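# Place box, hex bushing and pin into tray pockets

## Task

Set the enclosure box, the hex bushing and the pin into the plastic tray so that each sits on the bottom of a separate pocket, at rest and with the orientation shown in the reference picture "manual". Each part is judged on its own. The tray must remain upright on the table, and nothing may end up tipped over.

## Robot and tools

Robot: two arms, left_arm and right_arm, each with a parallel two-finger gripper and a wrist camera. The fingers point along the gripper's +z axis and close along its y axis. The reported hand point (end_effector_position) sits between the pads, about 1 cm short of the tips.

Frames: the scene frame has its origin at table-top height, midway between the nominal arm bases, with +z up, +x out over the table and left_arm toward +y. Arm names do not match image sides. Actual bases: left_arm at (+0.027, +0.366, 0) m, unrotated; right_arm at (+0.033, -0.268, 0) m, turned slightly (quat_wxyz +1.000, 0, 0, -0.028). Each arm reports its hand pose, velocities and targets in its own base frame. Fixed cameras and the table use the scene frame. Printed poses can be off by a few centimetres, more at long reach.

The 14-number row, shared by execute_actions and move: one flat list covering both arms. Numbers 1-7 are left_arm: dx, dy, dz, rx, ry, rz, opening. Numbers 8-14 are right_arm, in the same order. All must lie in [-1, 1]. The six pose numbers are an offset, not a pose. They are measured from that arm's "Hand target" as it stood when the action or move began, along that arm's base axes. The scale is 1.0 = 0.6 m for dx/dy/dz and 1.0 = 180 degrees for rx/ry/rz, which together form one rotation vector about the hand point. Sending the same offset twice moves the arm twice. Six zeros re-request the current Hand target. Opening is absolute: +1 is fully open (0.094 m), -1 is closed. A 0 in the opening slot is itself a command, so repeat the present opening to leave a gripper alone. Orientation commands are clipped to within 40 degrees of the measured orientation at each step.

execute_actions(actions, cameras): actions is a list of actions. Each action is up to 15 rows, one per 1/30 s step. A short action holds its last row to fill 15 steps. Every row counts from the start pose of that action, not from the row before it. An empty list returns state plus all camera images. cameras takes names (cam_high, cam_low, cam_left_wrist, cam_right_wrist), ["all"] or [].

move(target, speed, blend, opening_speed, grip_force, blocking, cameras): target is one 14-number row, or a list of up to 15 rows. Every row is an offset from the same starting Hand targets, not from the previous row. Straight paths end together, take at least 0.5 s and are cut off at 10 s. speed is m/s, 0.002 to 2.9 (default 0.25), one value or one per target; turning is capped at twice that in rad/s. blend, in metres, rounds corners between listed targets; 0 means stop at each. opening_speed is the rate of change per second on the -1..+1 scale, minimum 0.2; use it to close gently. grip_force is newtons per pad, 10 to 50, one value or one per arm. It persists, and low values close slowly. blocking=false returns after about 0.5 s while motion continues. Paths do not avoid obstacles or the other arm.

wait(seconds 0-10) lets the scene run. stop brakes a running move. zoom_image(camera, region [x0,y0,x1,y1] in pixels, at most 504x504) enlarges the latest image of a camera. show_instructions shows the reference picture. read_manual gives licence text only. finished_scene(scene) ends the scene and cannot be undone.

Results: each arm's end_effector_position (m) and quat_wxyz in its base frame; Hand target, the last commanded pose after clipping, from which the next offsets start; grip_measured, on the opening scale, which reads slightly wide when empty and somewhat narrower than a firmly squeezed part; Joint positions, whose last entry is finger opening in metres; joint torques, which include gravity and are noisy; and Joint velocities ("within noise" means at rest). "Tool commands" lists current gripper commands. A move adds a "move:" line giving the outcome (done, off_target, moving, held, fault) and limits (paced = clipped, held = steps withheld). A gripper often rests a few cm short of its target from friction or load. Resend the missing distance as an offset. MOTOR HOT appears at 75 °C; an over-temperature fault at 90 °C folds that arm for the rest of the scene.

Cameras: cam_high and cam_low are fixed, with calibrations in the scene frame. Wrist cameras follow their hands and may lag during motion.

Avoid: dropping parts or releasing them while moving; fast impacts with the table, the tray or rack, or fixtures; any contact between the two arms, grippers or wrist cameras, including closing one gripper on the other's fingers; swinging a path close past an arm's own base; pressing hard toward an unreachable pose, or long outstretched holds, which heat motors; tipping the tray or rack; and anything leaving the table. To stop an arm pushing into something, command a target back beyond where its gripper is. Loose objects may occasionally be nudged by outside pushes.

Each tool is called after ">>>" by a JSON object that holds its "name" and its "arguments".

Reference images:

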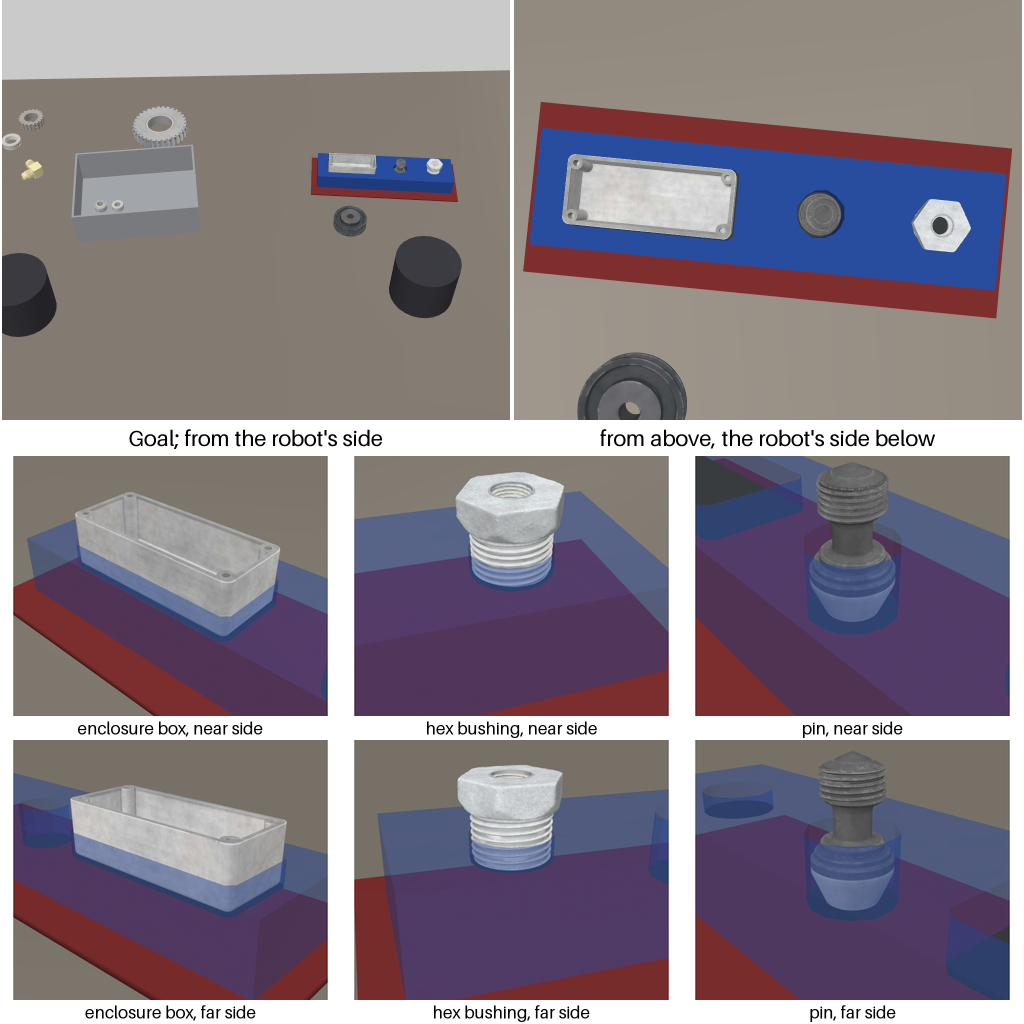

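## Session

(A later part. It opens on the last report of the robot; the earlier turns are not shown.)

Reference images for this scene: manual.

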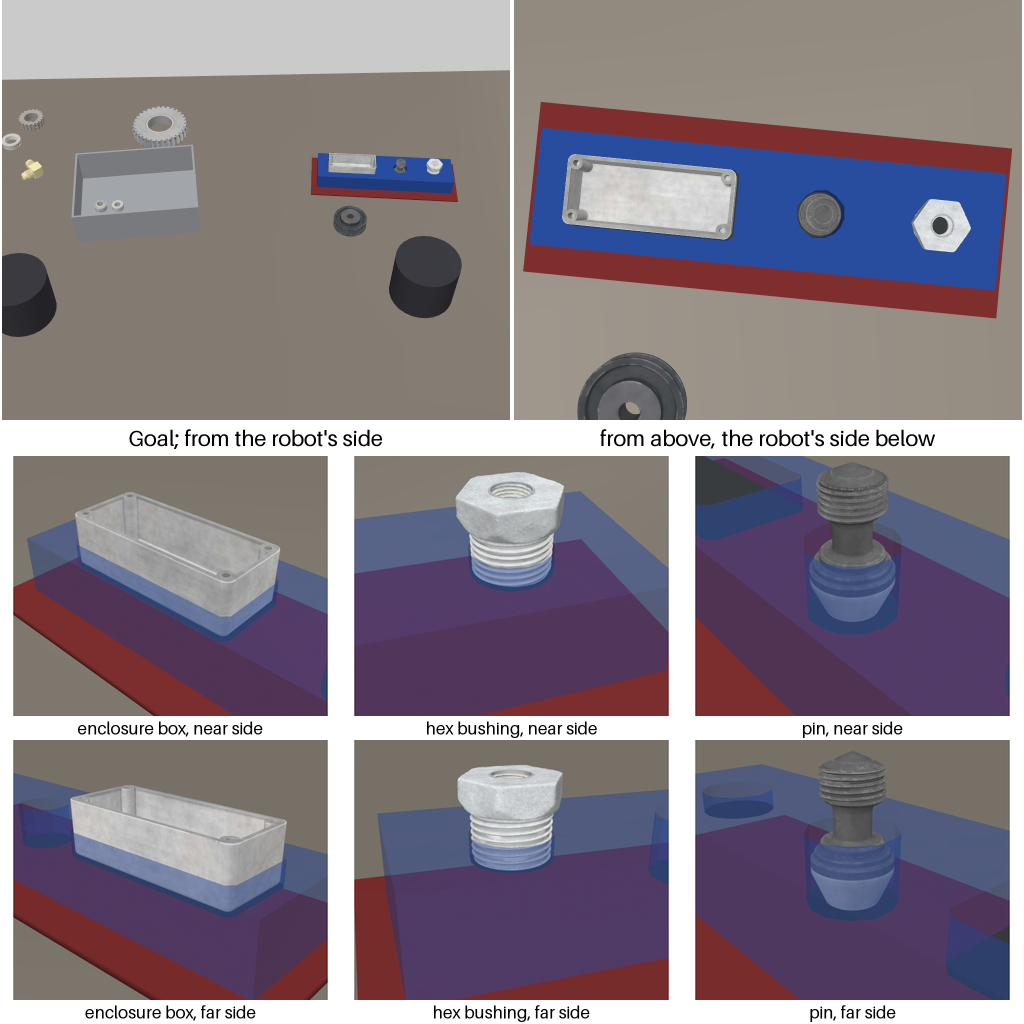

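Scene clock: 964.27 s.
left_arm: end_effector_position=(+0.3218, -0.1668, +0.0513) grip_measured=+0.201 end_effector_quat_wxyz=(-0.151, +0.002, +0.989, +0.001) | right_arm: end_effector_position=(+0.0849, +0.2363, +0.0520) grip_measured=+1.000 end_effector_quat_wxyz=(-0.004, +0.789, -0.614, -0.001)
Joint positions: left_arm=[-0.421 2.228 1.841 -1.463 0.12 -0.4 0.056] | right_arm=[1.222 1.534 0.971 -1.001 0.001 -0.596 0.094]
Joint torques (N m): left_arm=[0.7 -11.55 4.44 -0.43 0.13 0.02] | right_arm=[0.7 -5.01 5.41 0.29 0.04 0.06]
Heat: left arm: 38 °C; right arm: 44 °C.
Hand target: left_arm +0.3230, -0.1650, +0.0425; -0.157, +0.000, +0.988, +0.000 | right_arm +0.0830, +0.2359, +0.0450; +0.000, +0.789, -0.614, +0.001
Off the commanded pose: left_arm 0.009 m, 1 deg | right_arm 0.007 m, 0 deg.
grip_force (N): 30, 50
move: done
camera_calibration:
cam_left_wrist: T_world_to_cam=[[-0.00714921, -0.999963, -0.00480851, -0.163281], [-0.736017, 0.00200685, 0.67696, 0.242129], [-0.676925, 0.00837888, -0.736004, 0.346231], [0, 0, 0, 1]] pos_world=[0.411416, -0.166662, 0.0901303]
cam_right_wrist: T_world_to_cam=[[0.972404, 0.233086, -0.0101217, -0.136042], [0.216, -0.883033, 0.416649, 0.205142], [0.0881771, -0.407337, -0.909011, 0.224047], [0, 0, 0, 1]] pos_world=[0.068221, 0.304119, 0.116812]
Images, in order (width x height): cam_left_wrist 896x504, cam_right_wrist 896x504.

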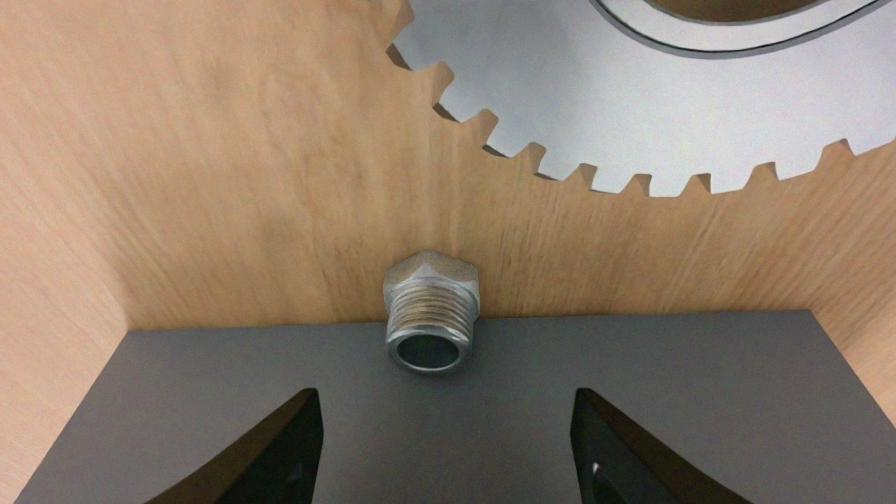

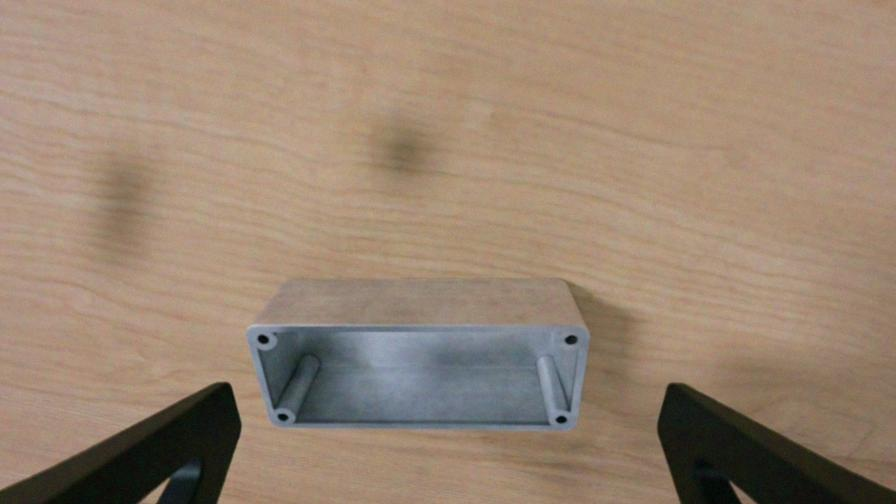

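>>> {"name": "move", "arguments": {"target": [0, 0.0067, -0.045, 0, 0, 0, 0.2, -0.008, -0.0155, -0.0183, 0, 0, 0, 1], "speed": 0.08, "cameras": ["cam_left_wrist", "cam_right_wrist"]}}

Scene clock: 985.53 s.
left_arm: end_effector_position=(+0.3227, -0.1635, +0.0252) grip_measured=+0.201 end_effector_quat_wxyz=(-0.150, +0.002, +0.989, -0.001) | right_arm: end_effector_position=(+0.0802, +0.2256, +0.0358) grip_measured=+1.000 end_effector_quat_wxyz=(+0.007, +0.788, -0.616, +0.003)
Joint positions: left_arm=[-0.412 2.244 1.763 -1.367 0.12 -0.391 0.056] | right_arm=[1.226 1.534 0.902 -0.955 0.001 -0.59 0.094]
Joint torques (N m): left_arm=[0.69 -11.36 4.26 -0.43 0.11 0.01] | right_arm=[0.84 -6.99 5.23 0.29 0.03 0.05]
Heat: left arm: 37 °C; right arm: 41 °C.
Hand target: left_arm +0.3229, -0.1609, +0.0154; -0.157, +0.000, +0.988, +0.000 | right_arm +0.0782, +0.2266, +0.0341; +0.000, +0.789, -0.614, +0.000
Off the commanded pose: left_arm 0.010 m, 1 deg | right_arm 0.003 m, 1 deg.
grip_force (N): 30, 50
move: done
camera_calibration:
cam_left_wrist: T_world_to_cam=[[-0.00631054, -0.999979, -0.00138475, -0.160475], [-0.737221, 0.00371674, 0.675642, 0.261039], [-0.675623, 0.00528453, -0.737229, 0.326795], [0, 0, 0, 1]] pos_world=[0.41222, -0.163169, 0.0643313]
cam_right_wrist: T_world_to_cam=[[0.972979, 0.229806, -0.0223816, -0.128018], [0.216567, -0.874695, 0.433598, 0.200909], [0.0800663, -0.426729, -0.900828, 0.210145], [0, 0, 0, 1]] pos_world=[0.0642226, 0.294829, 0.0993254]
Images, in order (width x height): cam_left_wrist 896x504, cam_right_wrist 896x504.

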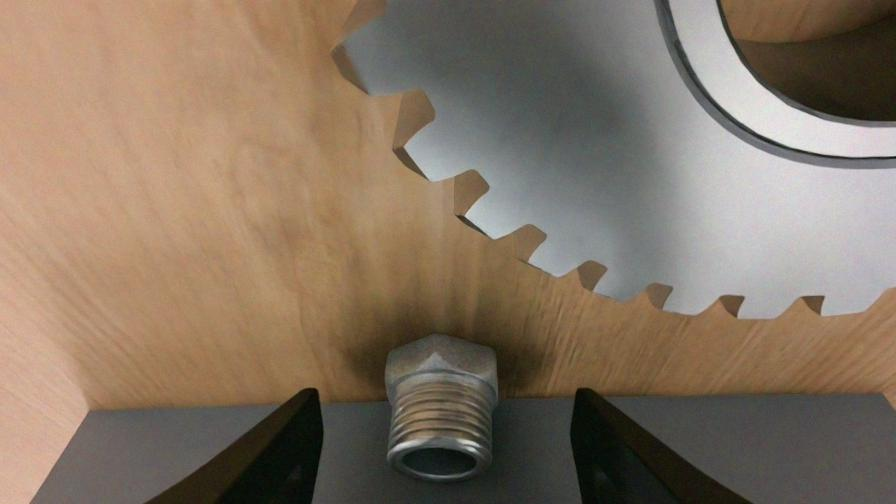

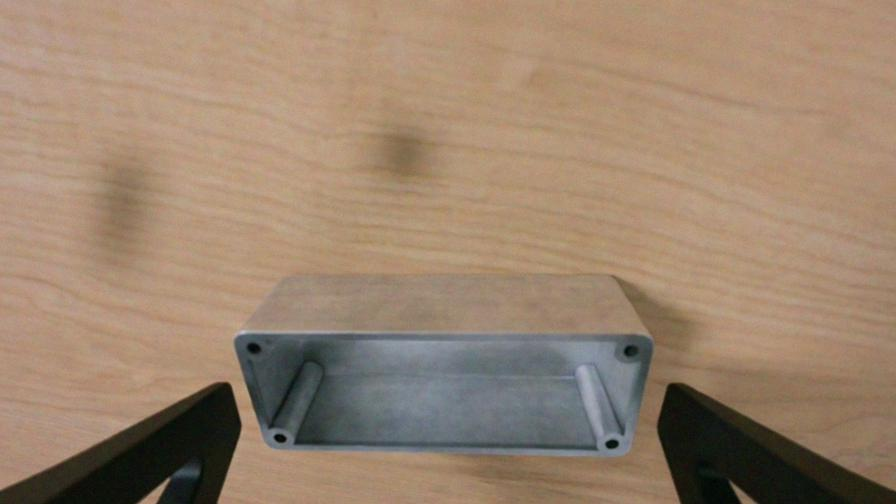

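>>> {"name": "move", "arguments": {"target": [[0, 0, 0, 0, 0, 0, 0.2, -0.0015, 0.0057, -0.0142, 0, 0, 0, 1], [0, 0, 0, 0, 0, 0, -0.75, -0.0015, 0.0057, -0.0142, 0, 0, 0, 0.5]], "speed": 0.05, "opening_speed": 1.2, "grip_force": [35, 35], "cameras": ["cam_left_wrist", "cam_right_wrist"]}}

Scene clock: 1003.90 s.
left_arm: end_effector_position=(+0.3227, -0.1636, +0.0252) grip_measured=-0.543 end_effector_quat_wxyz=(-0.150, +0.002, +0.989, -0.001) | right_arm: end_effector_position=(+0.0799, +0.2315, +0.0331) grip_measured=+0.768 end_effector_quat_wxyz=(-0.005, +0.788, -0.615, -0.002)
Joint positions: left_arm=[-0.412 2.244 1.763 -1.367 0.12 -0.391 0.021] | right_arm=[1.235 1.534 0.891 -0.917 0.001 -0.582 0.083]
Joint torques (N m): left_arm=[0.7 -11.37 4.26 -0.41 0.11 0.01] | right_arm=[0.79 -4.68 5.24 0.31 0.03 0.07]
Heat: left arm: 38 °C; right arm: 39 °C.
Hand target: left_arm +0.3229, -0.1609, +0.0154; -0.157, +0.000, +0.988, +0.000 | right_arm +0.0773, +0.2301, +0.0256; +0.000, +0.789, -0.614, +0.000
Off the commanded pose: left_arm 0.010 m, 1 deg | right_arm 0.008 m, 1 deg.
grip_force (N): 35, 35
move: done
camera_calibration:
cam_left_wrist: T_world_to_cam=[[-0.00631649, -0.999979, -0.00124553, -0.160582], [-0.737462, 0.00381704, 0.675378, 0.261246], [-0.675359, 0.00518455, -0.737471, 0.326754], [0, 0, 0, 1]] pos_world=[0.412321, -0.163269, 0.0643315]
cam_right_wrist: T_world_to_cam=[[0.972839, 0.231337, -0.00816321, -0.129994], [0.213905, -0.884935, 0.413684, 0.210527], [0.0884765, -0.404194, -0.910384, 0.204707], [0, 0, 0, 1]] pos_world=[0.063319, 0.299116, 0.0982098]
Images, in order (width x height): cam_left_wrist 896x504, cam_right_wrist 896x504.

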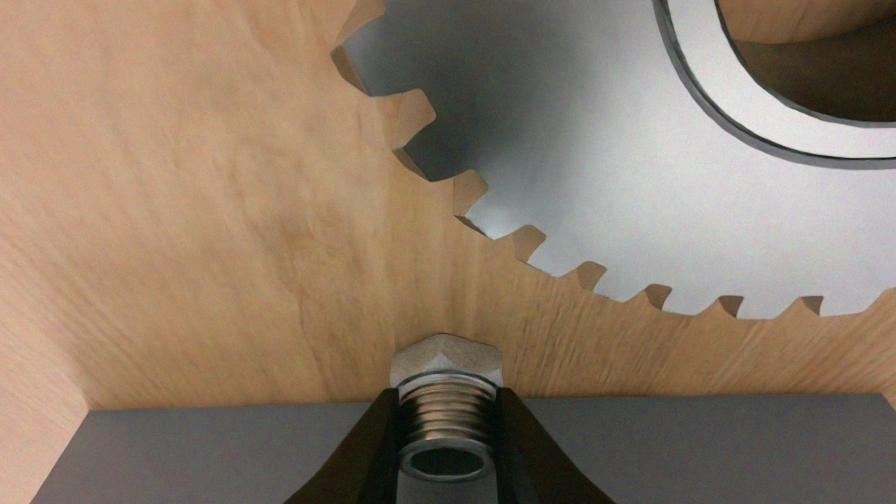

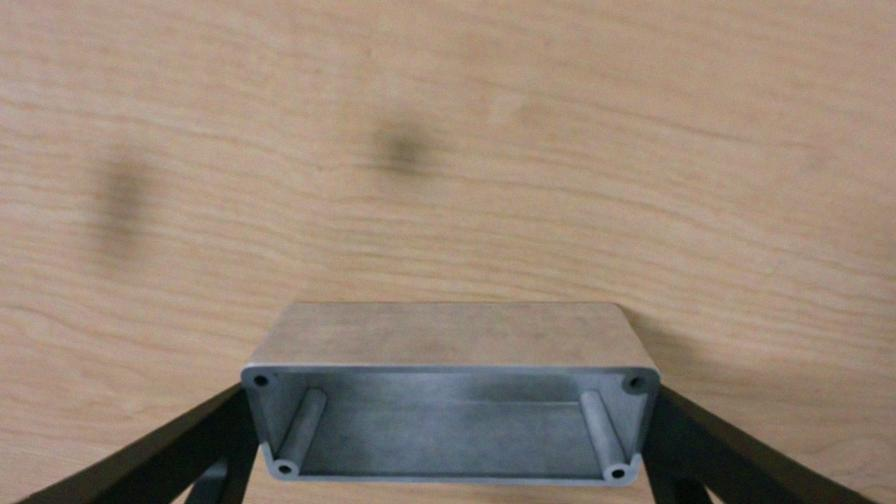

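>>> {"name": "move", "arguments": {"target": [[0, 0, 0.191, 0, 0, 0, -0.75, 0, 0, 0.1657, 0, 0, 0, 0.5], [-0.2048, -0.1985, 0.241, -0.16, -0.196, -0.174, -0.75, 0.3298, -0.2335, 0.1657, 0, 0, -0.6025, 0.5], [-0.3937, -0.4185, 0.141, -0.3196, -0.3912, -0.3485, -0.75, 0.3298, -0.2335, 0.1657, 0, 0, -0.6025, 0.5]], "speed": [0.2, 0.4, 0.4], "blend": [0.02, 0.03, 0], "cameras": ["cam_left_wrist", "cam_right_wrist", "cam_low"]}}

Scene clock: 1105.93 s.
left_arm: end_effector_position=(+0.0863, -0.4128, +0.1028) grip_measured=-0.544 end_effector_quat_wxyz=(+0.422, +0.527, +0.648, -0.351) | right_arm: end_effector_position=(+0.2695, +0.0897, +0.1208) grip_measured=+0.768 end_effector_quat_wxyz=(-0.003, +0.031, +1.000, -0.002)
Joint positions: left_arm=[-1.361 1.553 0.516 0.63 0.015 -0.004 0.021] | right_arm=[0.318 1.623 1.34 -1.294 0.001 0.381 0.083]
Joint torques (N m): left_arm=[-0.21 -5.67 4.46 2.14 -0.06 0.04] | right_arm=[-0.42 -6.09 10.25 0 0.03 0.08]
Heat: left arm: 39 °C; right arm: 38 °C.
Hand target: left_arm +0.0866, -0.4120, +0.1002; +0.428, +0.528, +0.645, -0.350 | right_arm +0.2752, +0.0901, +0.1249; +0.000, +0.036, +0.999, -0.001
Off the commanded pose: left_arm 0.003 m, 1 deg | right_arm 0.007 m, 1 deg.
grip_force (N): 35, 35
move: done
camera_calibration:
cam_left_wrist: T_world_to_cam=[[-0.979878, -0.199467, 0.00717406, 0.00238692], [-0.154253, 0.733974, -0.661428, 0.423949], [0.126668, -0.649226, -0.749974, -0.112559], [0, 0, 0, 1]] pos_world=[0.0819919, -0.383768, 0.195978]
cam_right_wrist: T_world_to_cam=[[-0.074652, -0.997145, -0.0113588, 0.111971], [-0.902109, 0.0626738, 0.426932, 0.222398], [-0.425001, 0.0421182, -0.904212, 0.308112], [0, 0, 0, 1]] pos_world=[0.339934, 0.0847361, 0.184922]
Images, in order (width x height): cam_low 896x504, cam_left_wrist 896x504, cam_right_wrist 896x504.

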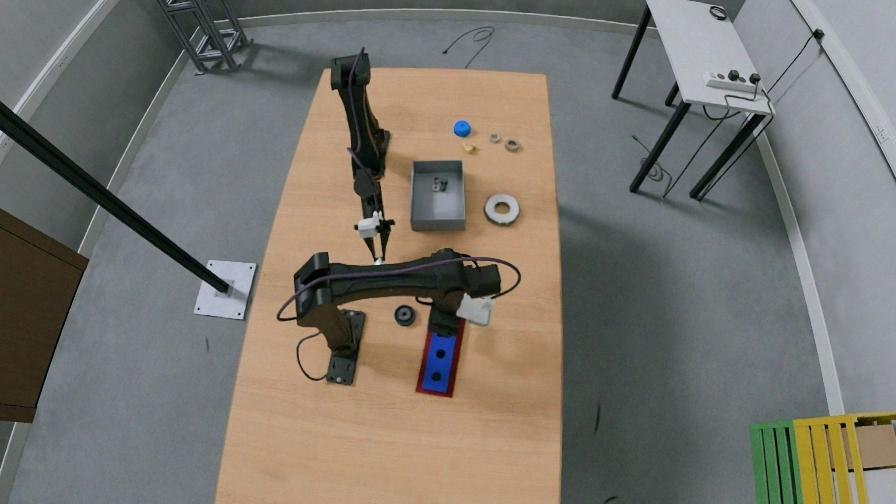

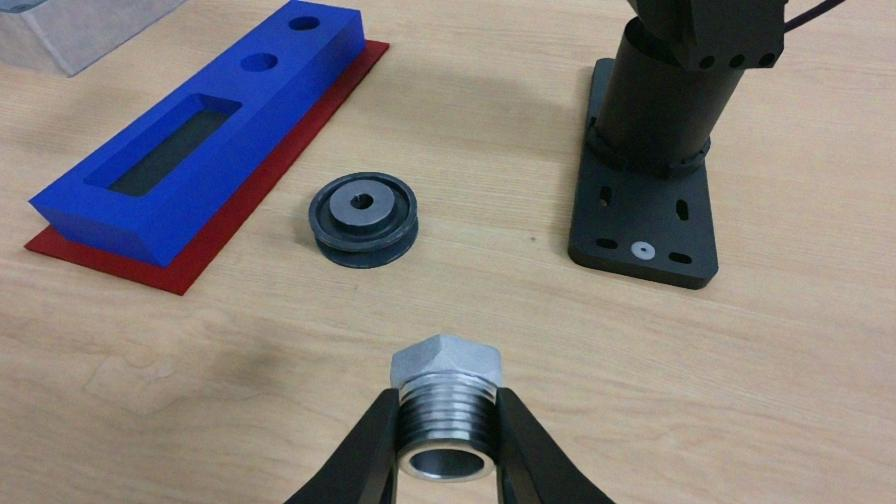

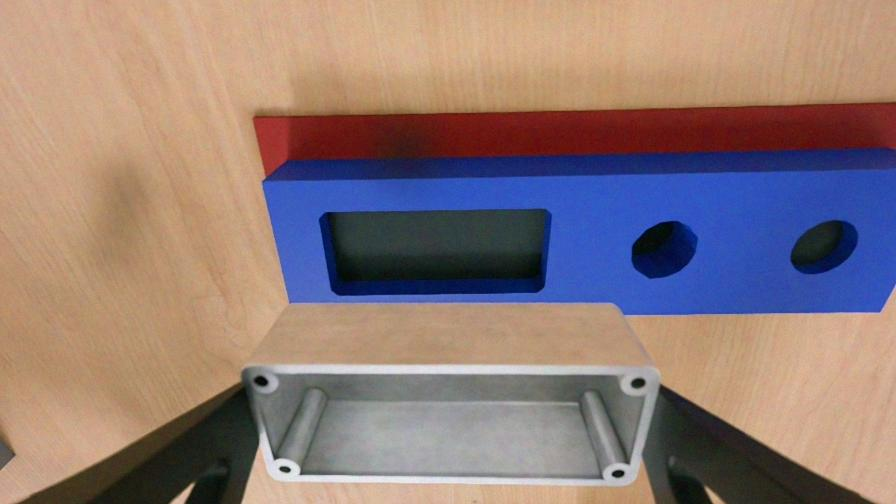

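>>> {"name": "zoom_image", "arguments": {"camera": "cam_right_wrist", "region": [230, 180, 680, 500]}}

Scaled by 1.120 from the camera's 896x504 image, which has a finer 1280x720 frame.

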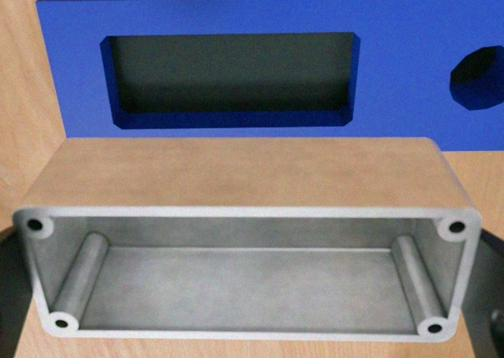

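>>> {"name": "move", "arguments": {"target": [[0, 0, -0.1, 0, 0, 0, -0.75, -0.0012, 0.0088, -0.07, 0, 0, 0.0083, 0.5], [0, 0, -0.1295, 0, 0, 0, -0.75, -0.0012, 0.0088, -0.1035, 0, 0, 0.0083, 0.5]], "speed": [0.15, 0.06], "blend": [0.005, 0], "cameras": ["cam_left_wrist", "cam_right_wrist", "cam_high"]}}

Scene clock: 1156.50 s.
left_arm: end_effector_position=(+0.0874, -0.4162, +0.0310) grip_measured=-0.544 end_effector_quat_wxyz=(+0.431, +0.523, +0.643, -0.357) | right_arm: end_effector_position=(+0.2754, +0.0932, +0.0704) grip_measured=+0.768 end_effector_quat_wxyz=(+0.003, +0.029, +1.000, +0.001)
Joint positions: left_arm=[-1.361 1.942 0.441 1.12 0.013 -0.004 0.021] | right_arm=[0.323 1.663 1.18 -1.081 0.001 0.381 0.083]
Joint torques (N m): left_arm=[-0.21 -6.6 2.62 1.92 -0.04 0.03] | right_arm=[0.8 -6.46 5.79 0.31 0.02 -0.02]
Heat: left arm: 35 °C; right arm: 41 °C.
Hand target: left_arm +0.0866, -0.4119, +0.0224; +0.428, +0.528, +0.645, -0.349 | right_arm +0.2745, +0.0952, +0.0630; +0.000, +0.024, +1.000, -0.001
Off the commanded pose: left_arm 0.009 m, 1 deg | right_arm 0.008 m, 1 deg.
grip_force (N): 35, 35
move: done
camera_calibration:
cam_left_wrist: T_world_to_cam=[[-0.979536, -0.201191, 0.00566778, 0.00267686], [-0.151178, 0.716863, -0.680627, 0.372312], [0.132873, -0.667555, -0.732608, -0.17752], [0, 0, 0, 1]] pos_world=[0.0824948, -0.384862, 0.123338]
cam_right_wrist: T_world_to_cam=[[-0.0694953, -0.997446, -0.0164755, 0.114206], [-0.907736, 0.0563779, 0.415736, 0.251835], [-0.413745, 0.043847, -0.909336, 0.261977], [0, 0, 0, 1]] pos_world=[0.344928, 0.0882296, 0.13541]
Images, in order (width x height): cam_high 896x504, cam_left_wrist 896x504, cam_right_wrist 896x504.

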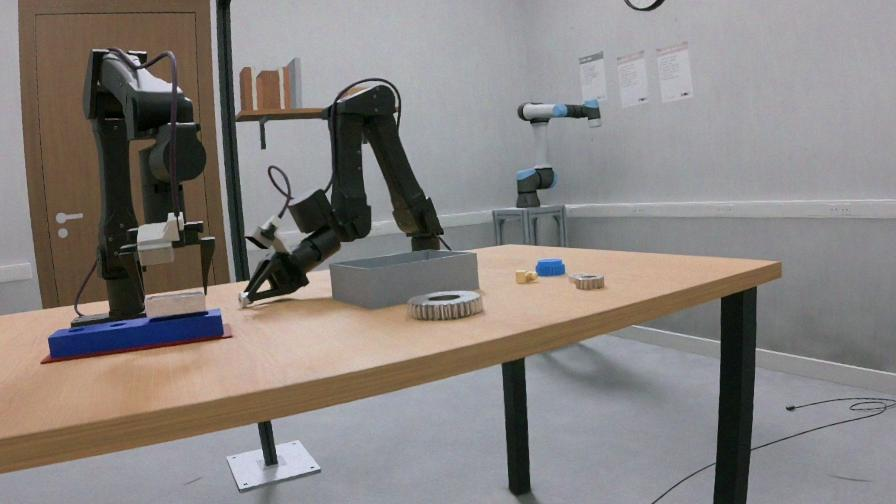

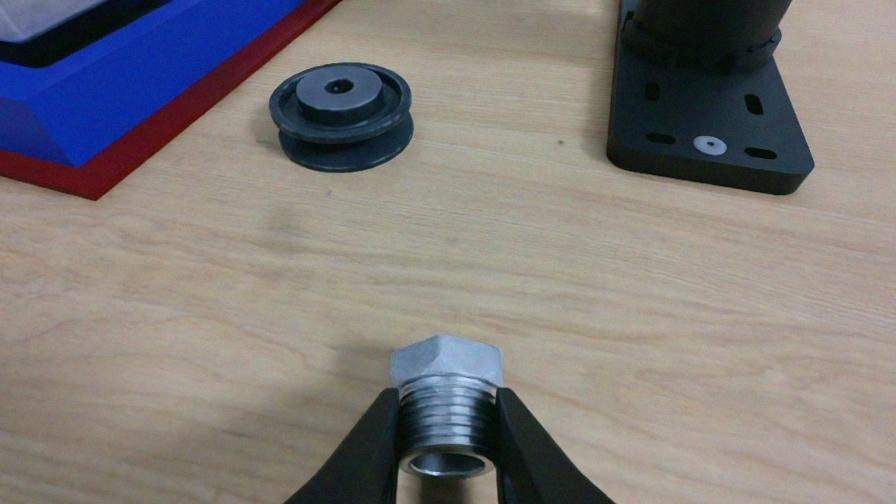

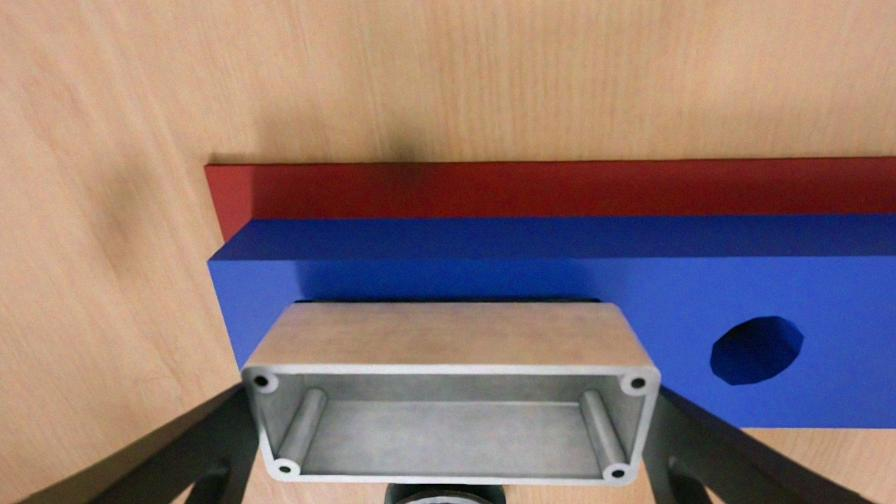

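>>> {"name": "zoom_image", "arguments": {"camera": "cam_right_wrist", "region": [270, 270, 460, 390]}}

>>> {"name": "zoom_image", "arguments": {"camera": "cam_right_wrist", "region": [480, 270, 670, 390]}}

>>> {"name": "zoom_image", "arguments": {"camera": "cam_high", "region": [215, 240, 325, 320]}}

Scaled by 2.653 from the camera's 896x504 image, which has a finer 1280x720 frame.

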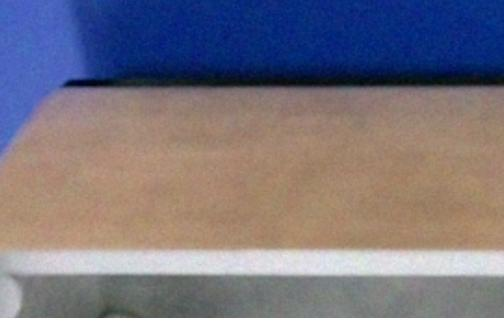

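Scaled by 2.653 from the camera's 896x504 image, which has a finer 1280x720 frame.

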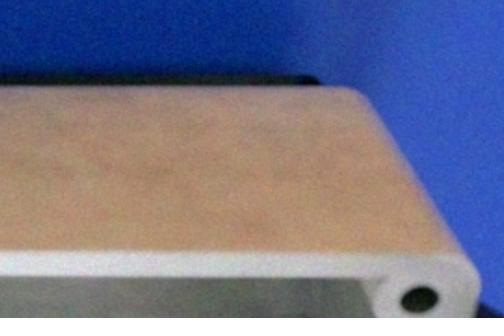

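Scaled by 4.582 from the camera's 896x504 image, which has a finer 1280x720 frame.

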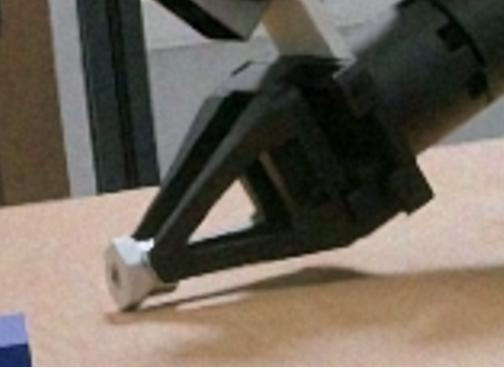

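>>> {"name": "move", "arguments": {"target": [[0, 0, 0.012, 0, 0, 0, -0.75, -0.0073, 0.0035, -0.0083, 0, 0, 0.0017, 0.5], [0, 0, 0.012, 0, 0, 0, 0.1, -0.0073, 0.0035, -0.0083, 0, 0, 0.0017, 0.5], [0, 0, 0.15, 0, 0, 0, 0.1, -0.0073, 0.0035, -0.0083, 0, 0, 0.0017, 0.5]], "speed": [0.05, 0.1, 0.15], "opening_speed": 0.6, "cameras": ["cam_left_wrist", "cam_right_wrist", "cam_high"]}}

Scene clock: 1206.57 s.
left_arm: end_effector_position=(+0.0857, -0.4076, +0.1024) grip_measured=+0.099 end_effector_quat_wxyz=(+0.419, +0.529, +0.651, -0.347) | right_arm: end_effector_position=(+0.2714, +0.0954, +0.0638) grip_measured=+0.768 end_effector_quat_wxyz=(+0.001, +0.023, +1.000, +0.000)
Joint positions: left_arm=[-1.361 1.528 0.506 0.6 0.012 -0.003 0.052] | right_arm=[0.335 1.663 1.153 -1.06 0.001 0.381 0.083]
Joint torques (N m): left_arm=[-0.24 -7.53 6.89 1.67 -0.03 0.03] | right_arm=[0.66 -7.06 5.57 0.29 0.04 0.07]
Heat: left arm: 36 °C; right arm: 39 °C.
Hand target: left_arm +0.0866, -0.4120, +0.1125; +0.428, +0.528, +0.645, -0.350 | right_arm +0.2702, +0.0974, +0.0580; +0.000, +0.021, +1.000, -0.001
Off the commanded pose: left_arm 0.011 m, 1 deg | right_arm 0.006 m, 0 deg.
grip_force (N): 35, 35
move: off_target (left_arm)
camera_calibration:
cam_left_wrist: T_world_to_cam=[[-0.979404, -0.201849, 0.00499502, 0.00218399], [-0.156355, 0.742541, -0.651296, 0.422356], [0.127754, -0.638662, -0.758808, -0.10427], [0, 0, 0, 1]] pos_world=[0.0814973, -0.379769, 0.195947]
cam_right_wrist: T_world_to_cam=[[-0.0577741, -0.998225, -0.0144742, 0.112837], [-0.906259, 0.0463589, 0.420174, 0.251141], [-0.418757, 0.0373925, -0.907328, 0.256031], [0, 0, 0, 1]] pos_world=[0.341333, 0.0914202, 0.128415]
Images, in order (width x height): cam_high 896x504, cam_left_wrist 896x504, cam_right_wrist 896x504.

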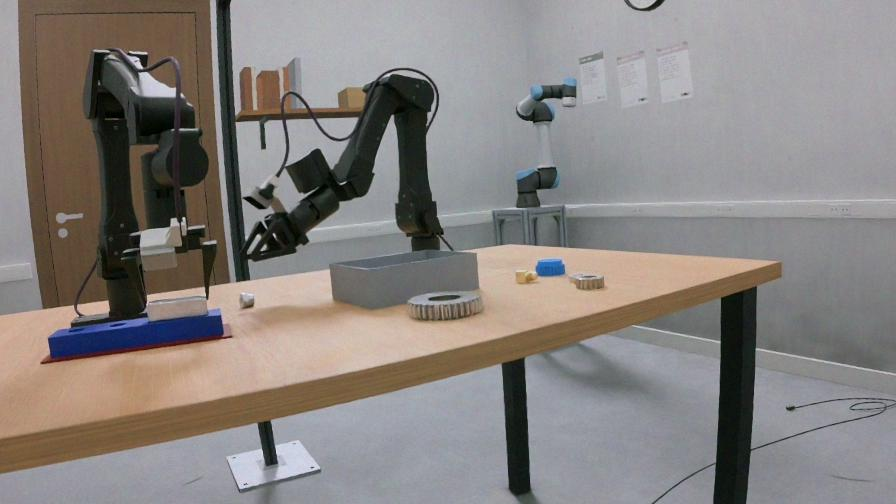

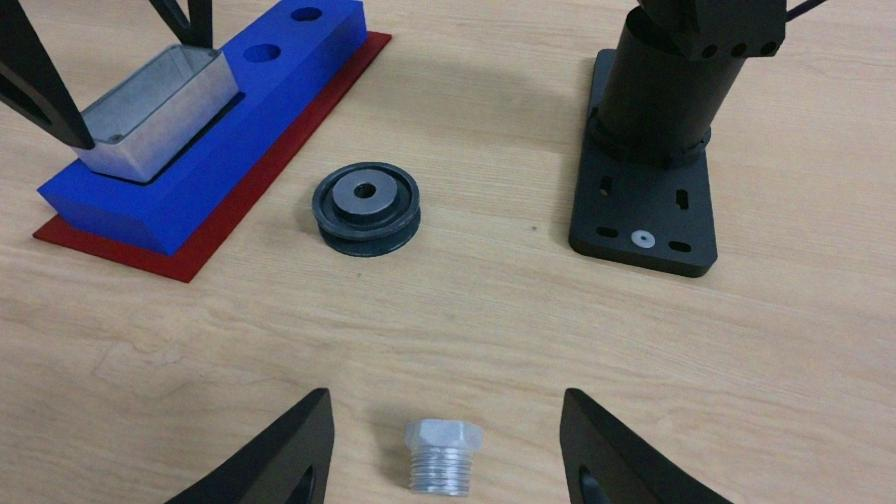

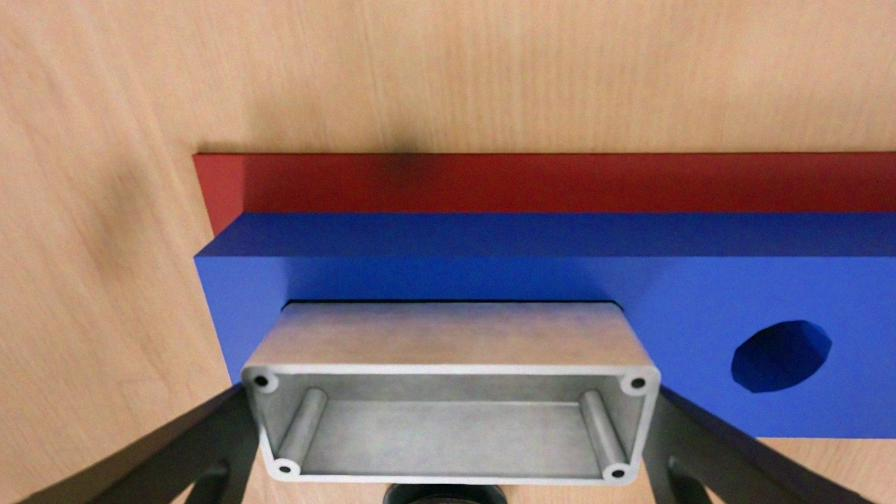

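>>> {"name": "zoom_image", "arguments": {"camera": "cam_right_wrist", "region": [265, 270, 455, 390]}}

>>> {"name": "zoom_image", "arguments": {"camera": "cam_right_wrist", "region": [480, 270, 670, 390]}}

>>> {"name": "zoom_image", "arguments": {"camera": "cam_left_wrist", "region": [20, 20, 260, 230]}}

Scaled by 2.653 from the camera's 896x504 image, which has a finer 1280x720 frame.

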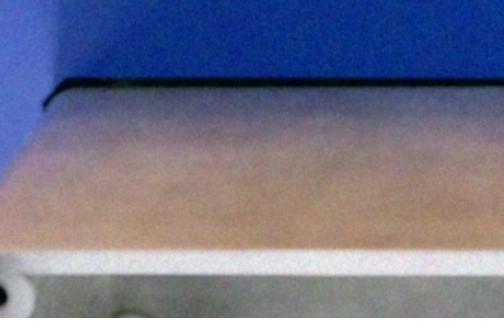

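Scaled by 2.653 from the camera's 896x504 image, which has a finer 1280x720 frame.

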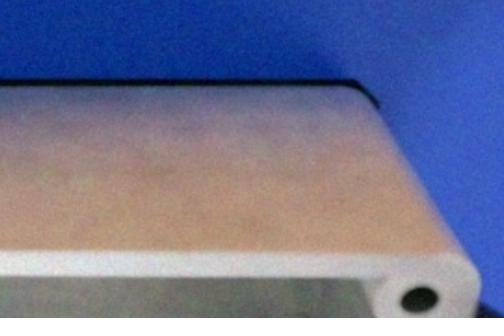

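Scaled by 2.100 from the camera's 896x504 image, which has a finer 1280x720 frame.

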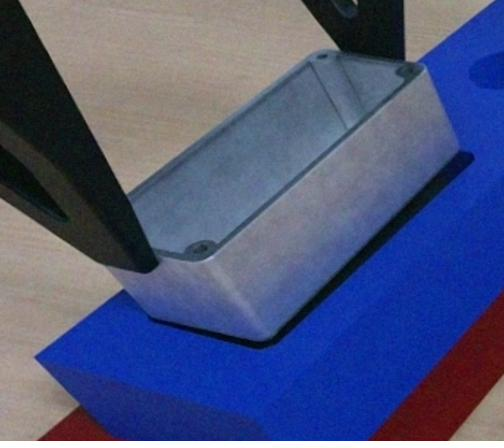

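>>> {"name": "zoom_image", "arguments": {"camera": "cam_left_wrist", "region": [80, 80, 260, 200]}}

Scaled by 2.800 from the camera's 896x504 image, which has a finer 1280x720 frame.

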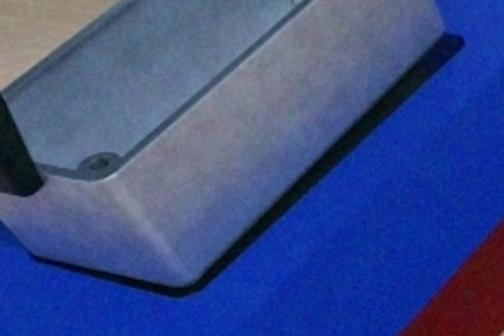

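>>> {"name": "move", "arguments": {"target": [[0, 0, 0, 0, 0, 0, 0.1, -0.003, 0.0002, 0, 0, 0, 0, 0.5], [0, 0, 0, 0, 0, 0, 0.1, -0.003, 0.0002, -0.01, 0, 0, 0, 0.5]], "speed": [0.03, 0.03], "cameras": ["cam_left_wrist", "cam_right_wrist"]}}

Scene clock: 1254.87 s.
left_arm: end_effector_position=(+0.0857, -0.4075, +0.1022) grip_measured=+0.099 end_effector_quat_wxyz=(+0.419, +0.530, +0.651, -0.346) | right_arm: end_effector_position=(+0.2700, +0.0949, +0.0581) grip_measured=+0.768 end_effector_quat_wxyz=(+0.001, +0.024, +1.000, +0.000)
Joint positions: left_arm=[-1.361 1.528 0.506 0.6 0.012 -0.003 0.052] | right_arm=[0.335 1.663 1.13 -1.035 0.001 0.383 0.083]
Joint torques (N m): left_arm=[-0.23 -7.54 6.89 1.68 -0.03 0.02] | right_arm=[1.03 -7.05 5.48 0.32 0.04 0.03]
Heat: left arm: 36 °C; right arm: 38 °C.
Hand target: left_arm +0.0865, -0.4120, +0.1125; +0.428, +0.528, +0.645, -0.350 | right_arm +0.2684, +0.0975, +0.0520; +0.000, +0.021, +1.000, -0.001
Off the commanded pose: left_arm 0.011 m, 1 deg | right_arm 0.007 m, 0 deg.
grip_force (N): 35, 35
move: off_target (left_arm)
camera_calibration:
cam_left_wrist: T_world_to_cam=[[-0.979403, -0.201853, 0.00499105, 0.00218402], [-0.156447, 0.742996, -0.650755, 0.422299], [0.127649, -0.638132, -0.759272, -0.104122], [0, 0, 0, 1]] pos_world=[0.0814973, -0.379769, 0.195746]
cam_right_wrist: T_world_to_cam=[[-0.0600825, -0.998084, -0.0147562, 0.112883], [-0.906445, 0.0483633, 0.419545, 0.252253], [-0.418027, 0.038583, -0.907615, 0.249974], [0, 0, 0, 1]] pos_world=[0.339932, 0.0908221, 0.122714]
Images, in order (width x height): cam_left_wrist 896x504, cam_right_wrist 896x504.

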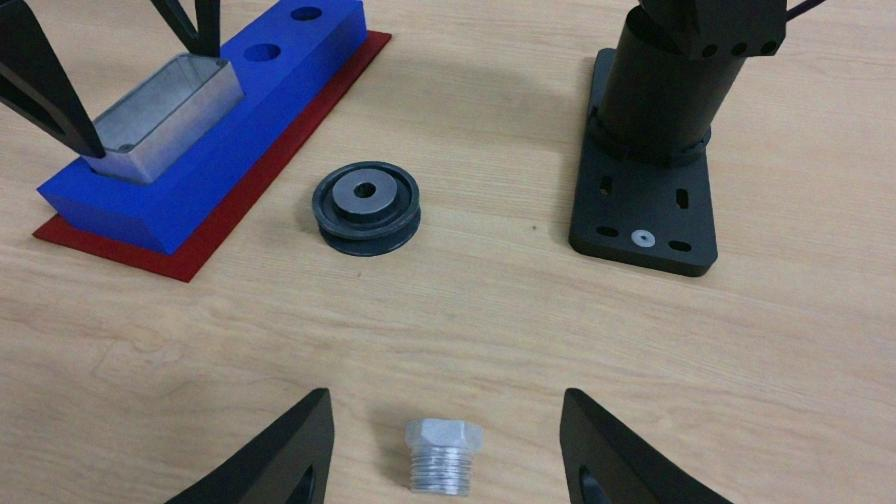

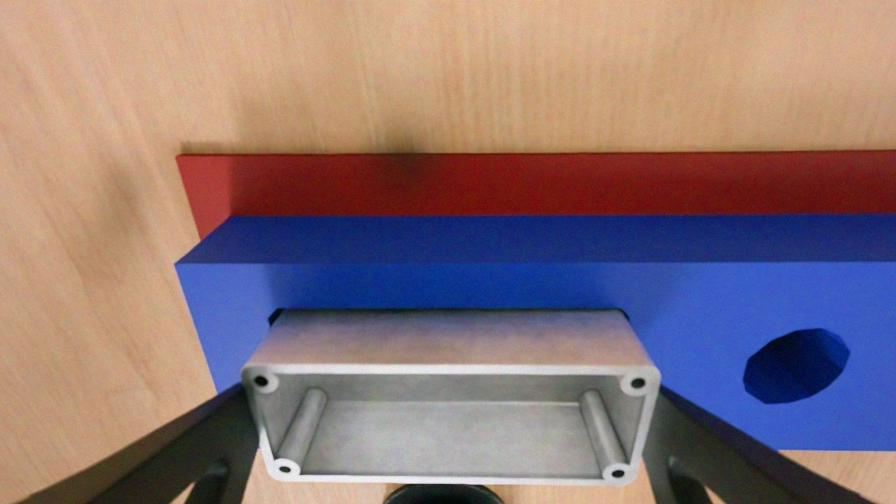

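>>> {"name": "zoom_image", "arguments": {"camera": "cam_right_wrist", "region": [255, 280, 445, 400]}}

>>> {"name": "zoom_image", "arguments": {"camera": "cam_right_wrist", "region": [480, 280, 670, 400]}}

>>> {"name": "zoom_image", "arguments": {"camera": "cam_left_wrist", "region": [80, 80, 260, 200]}}

Scaled by 2.653 from the camera's 896x504 image, which has a finer 1280x720 frame.

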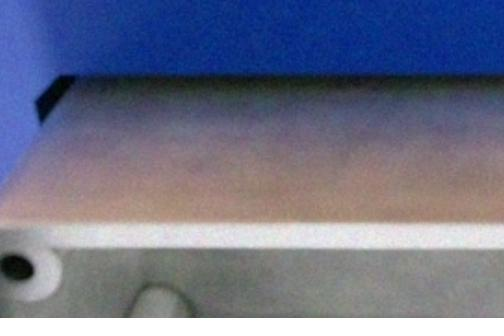

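Scaled by 2.653 from the camera's 896x504 image, which has a finer 1280x720 frame.

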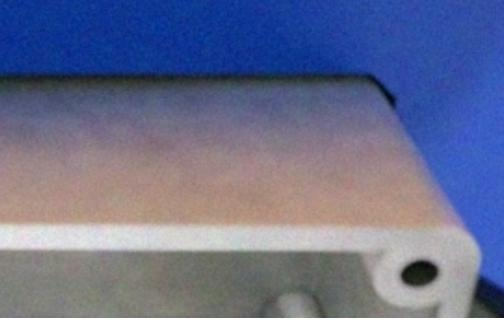

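Scaled by 2.800 from the camera's 896x504 image, which has a finer 1280x720 frame.

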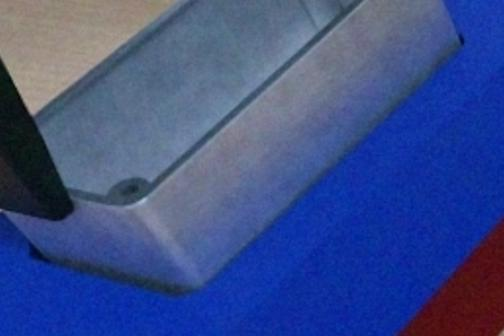

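>>> {"name": "move", "arguments": {"target": [[0, 0, 0, 0, 0, 0, 0.1, 0, 0.0035, 0, 0, 0, 0, 0.5], [0, 0, 0, 0, 0, 0, 0.1, 0, 0.0035, -0.0083, 0, 0, 0, 0.5]], "speed": [0.03, 0.03], "cameras": ["cam_left_wrist", "cam_right_wrist"]}}

Scene clock: 1265.53 s.
left_arm: end_effector_position=(+0.0857, -0.4075, +0.1022) grip_measured=+0.099 end_effector_quat_wxyz=(+0.419, +0.530, +0.651, -0.346) | right_arm: end_effector_position=(+0.2698, +0.0968, +0.0554) grip_measured=+0.767 end_effector_quat_wxyz=(+0.004, +0.023, +1.000, +0.000)
Joint positions: left_arm=[-1.361 1.528 0.506 0.6 0.012 -0.003 0.052] | right_arm=[0.342 1.663 1.119 -1.019 0.002 0.389 0.083]
Joint torques (N m): left_arm=[-0.23 -7.54 6.89 1.68 -0.03 0.03] | right_arm=[1.03 -6.12 5.44 0.32 0.01 0.07]
Heat: left arm: 36 °C; right arm: 38 °C.
Hand target: left_arm +0.0865, -0.4120, +0.1125; +0.428, +0.528, +0.645, -0.350 | right_arm +0.2684, +0.0996, +0.0470; +0.000, +0.021, +1.000, -0.001
Off the commanded pose: left_arm 0.011 m, 1 deg | right_arm 0.009 m, 1 deg.
grip_force (N): 35, 35
move: off_target (left_arm)
camera_calibration:
cam_left_wrist: T_world_to_cam=[[-0.979403, -0.201853, 0.00499105, 0.00218402], [-0.156447, 0.742996, -0.650755, 0.422299], [0.127649, -0.638132, -0.759272, -0.104122], [0, 0, 0, 1]] pos_world=[0.0814973, -0.379769, 0.195746]
cam_right_wrist: T_world_to_cam=[[-0.0588669, -0.998143, -0.0156908, 0.114413], [-0.908588, 0.047061, 0.415034, 0.253973], [-0.413525, 0.0386882, -0.909671, 0.246267], [0, 0, 0, 1]] pos_world=[0.339329, 0.0927207, 0.120409]
Images, in order (width x height): cam_left_wrist 896x504, cam_right_wrist 896x504.

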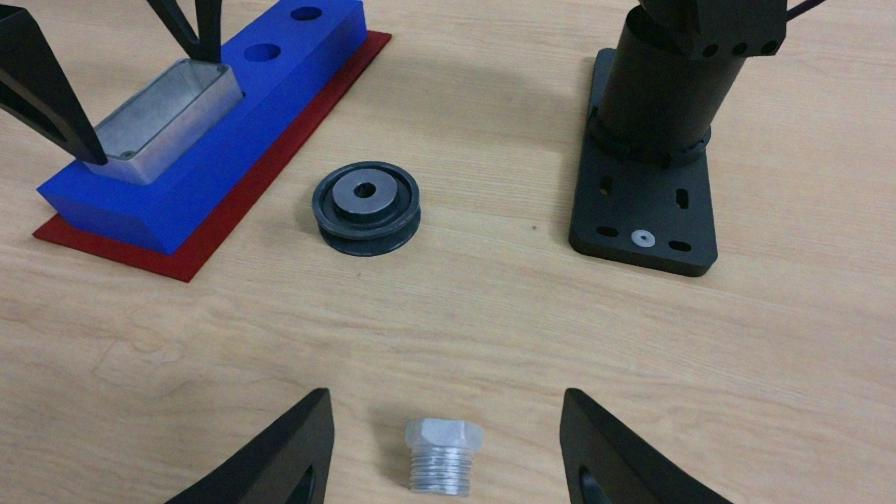

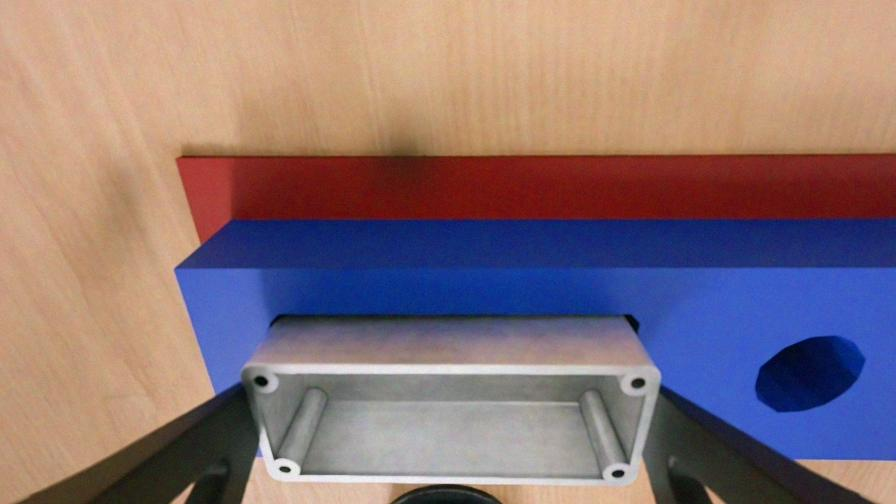

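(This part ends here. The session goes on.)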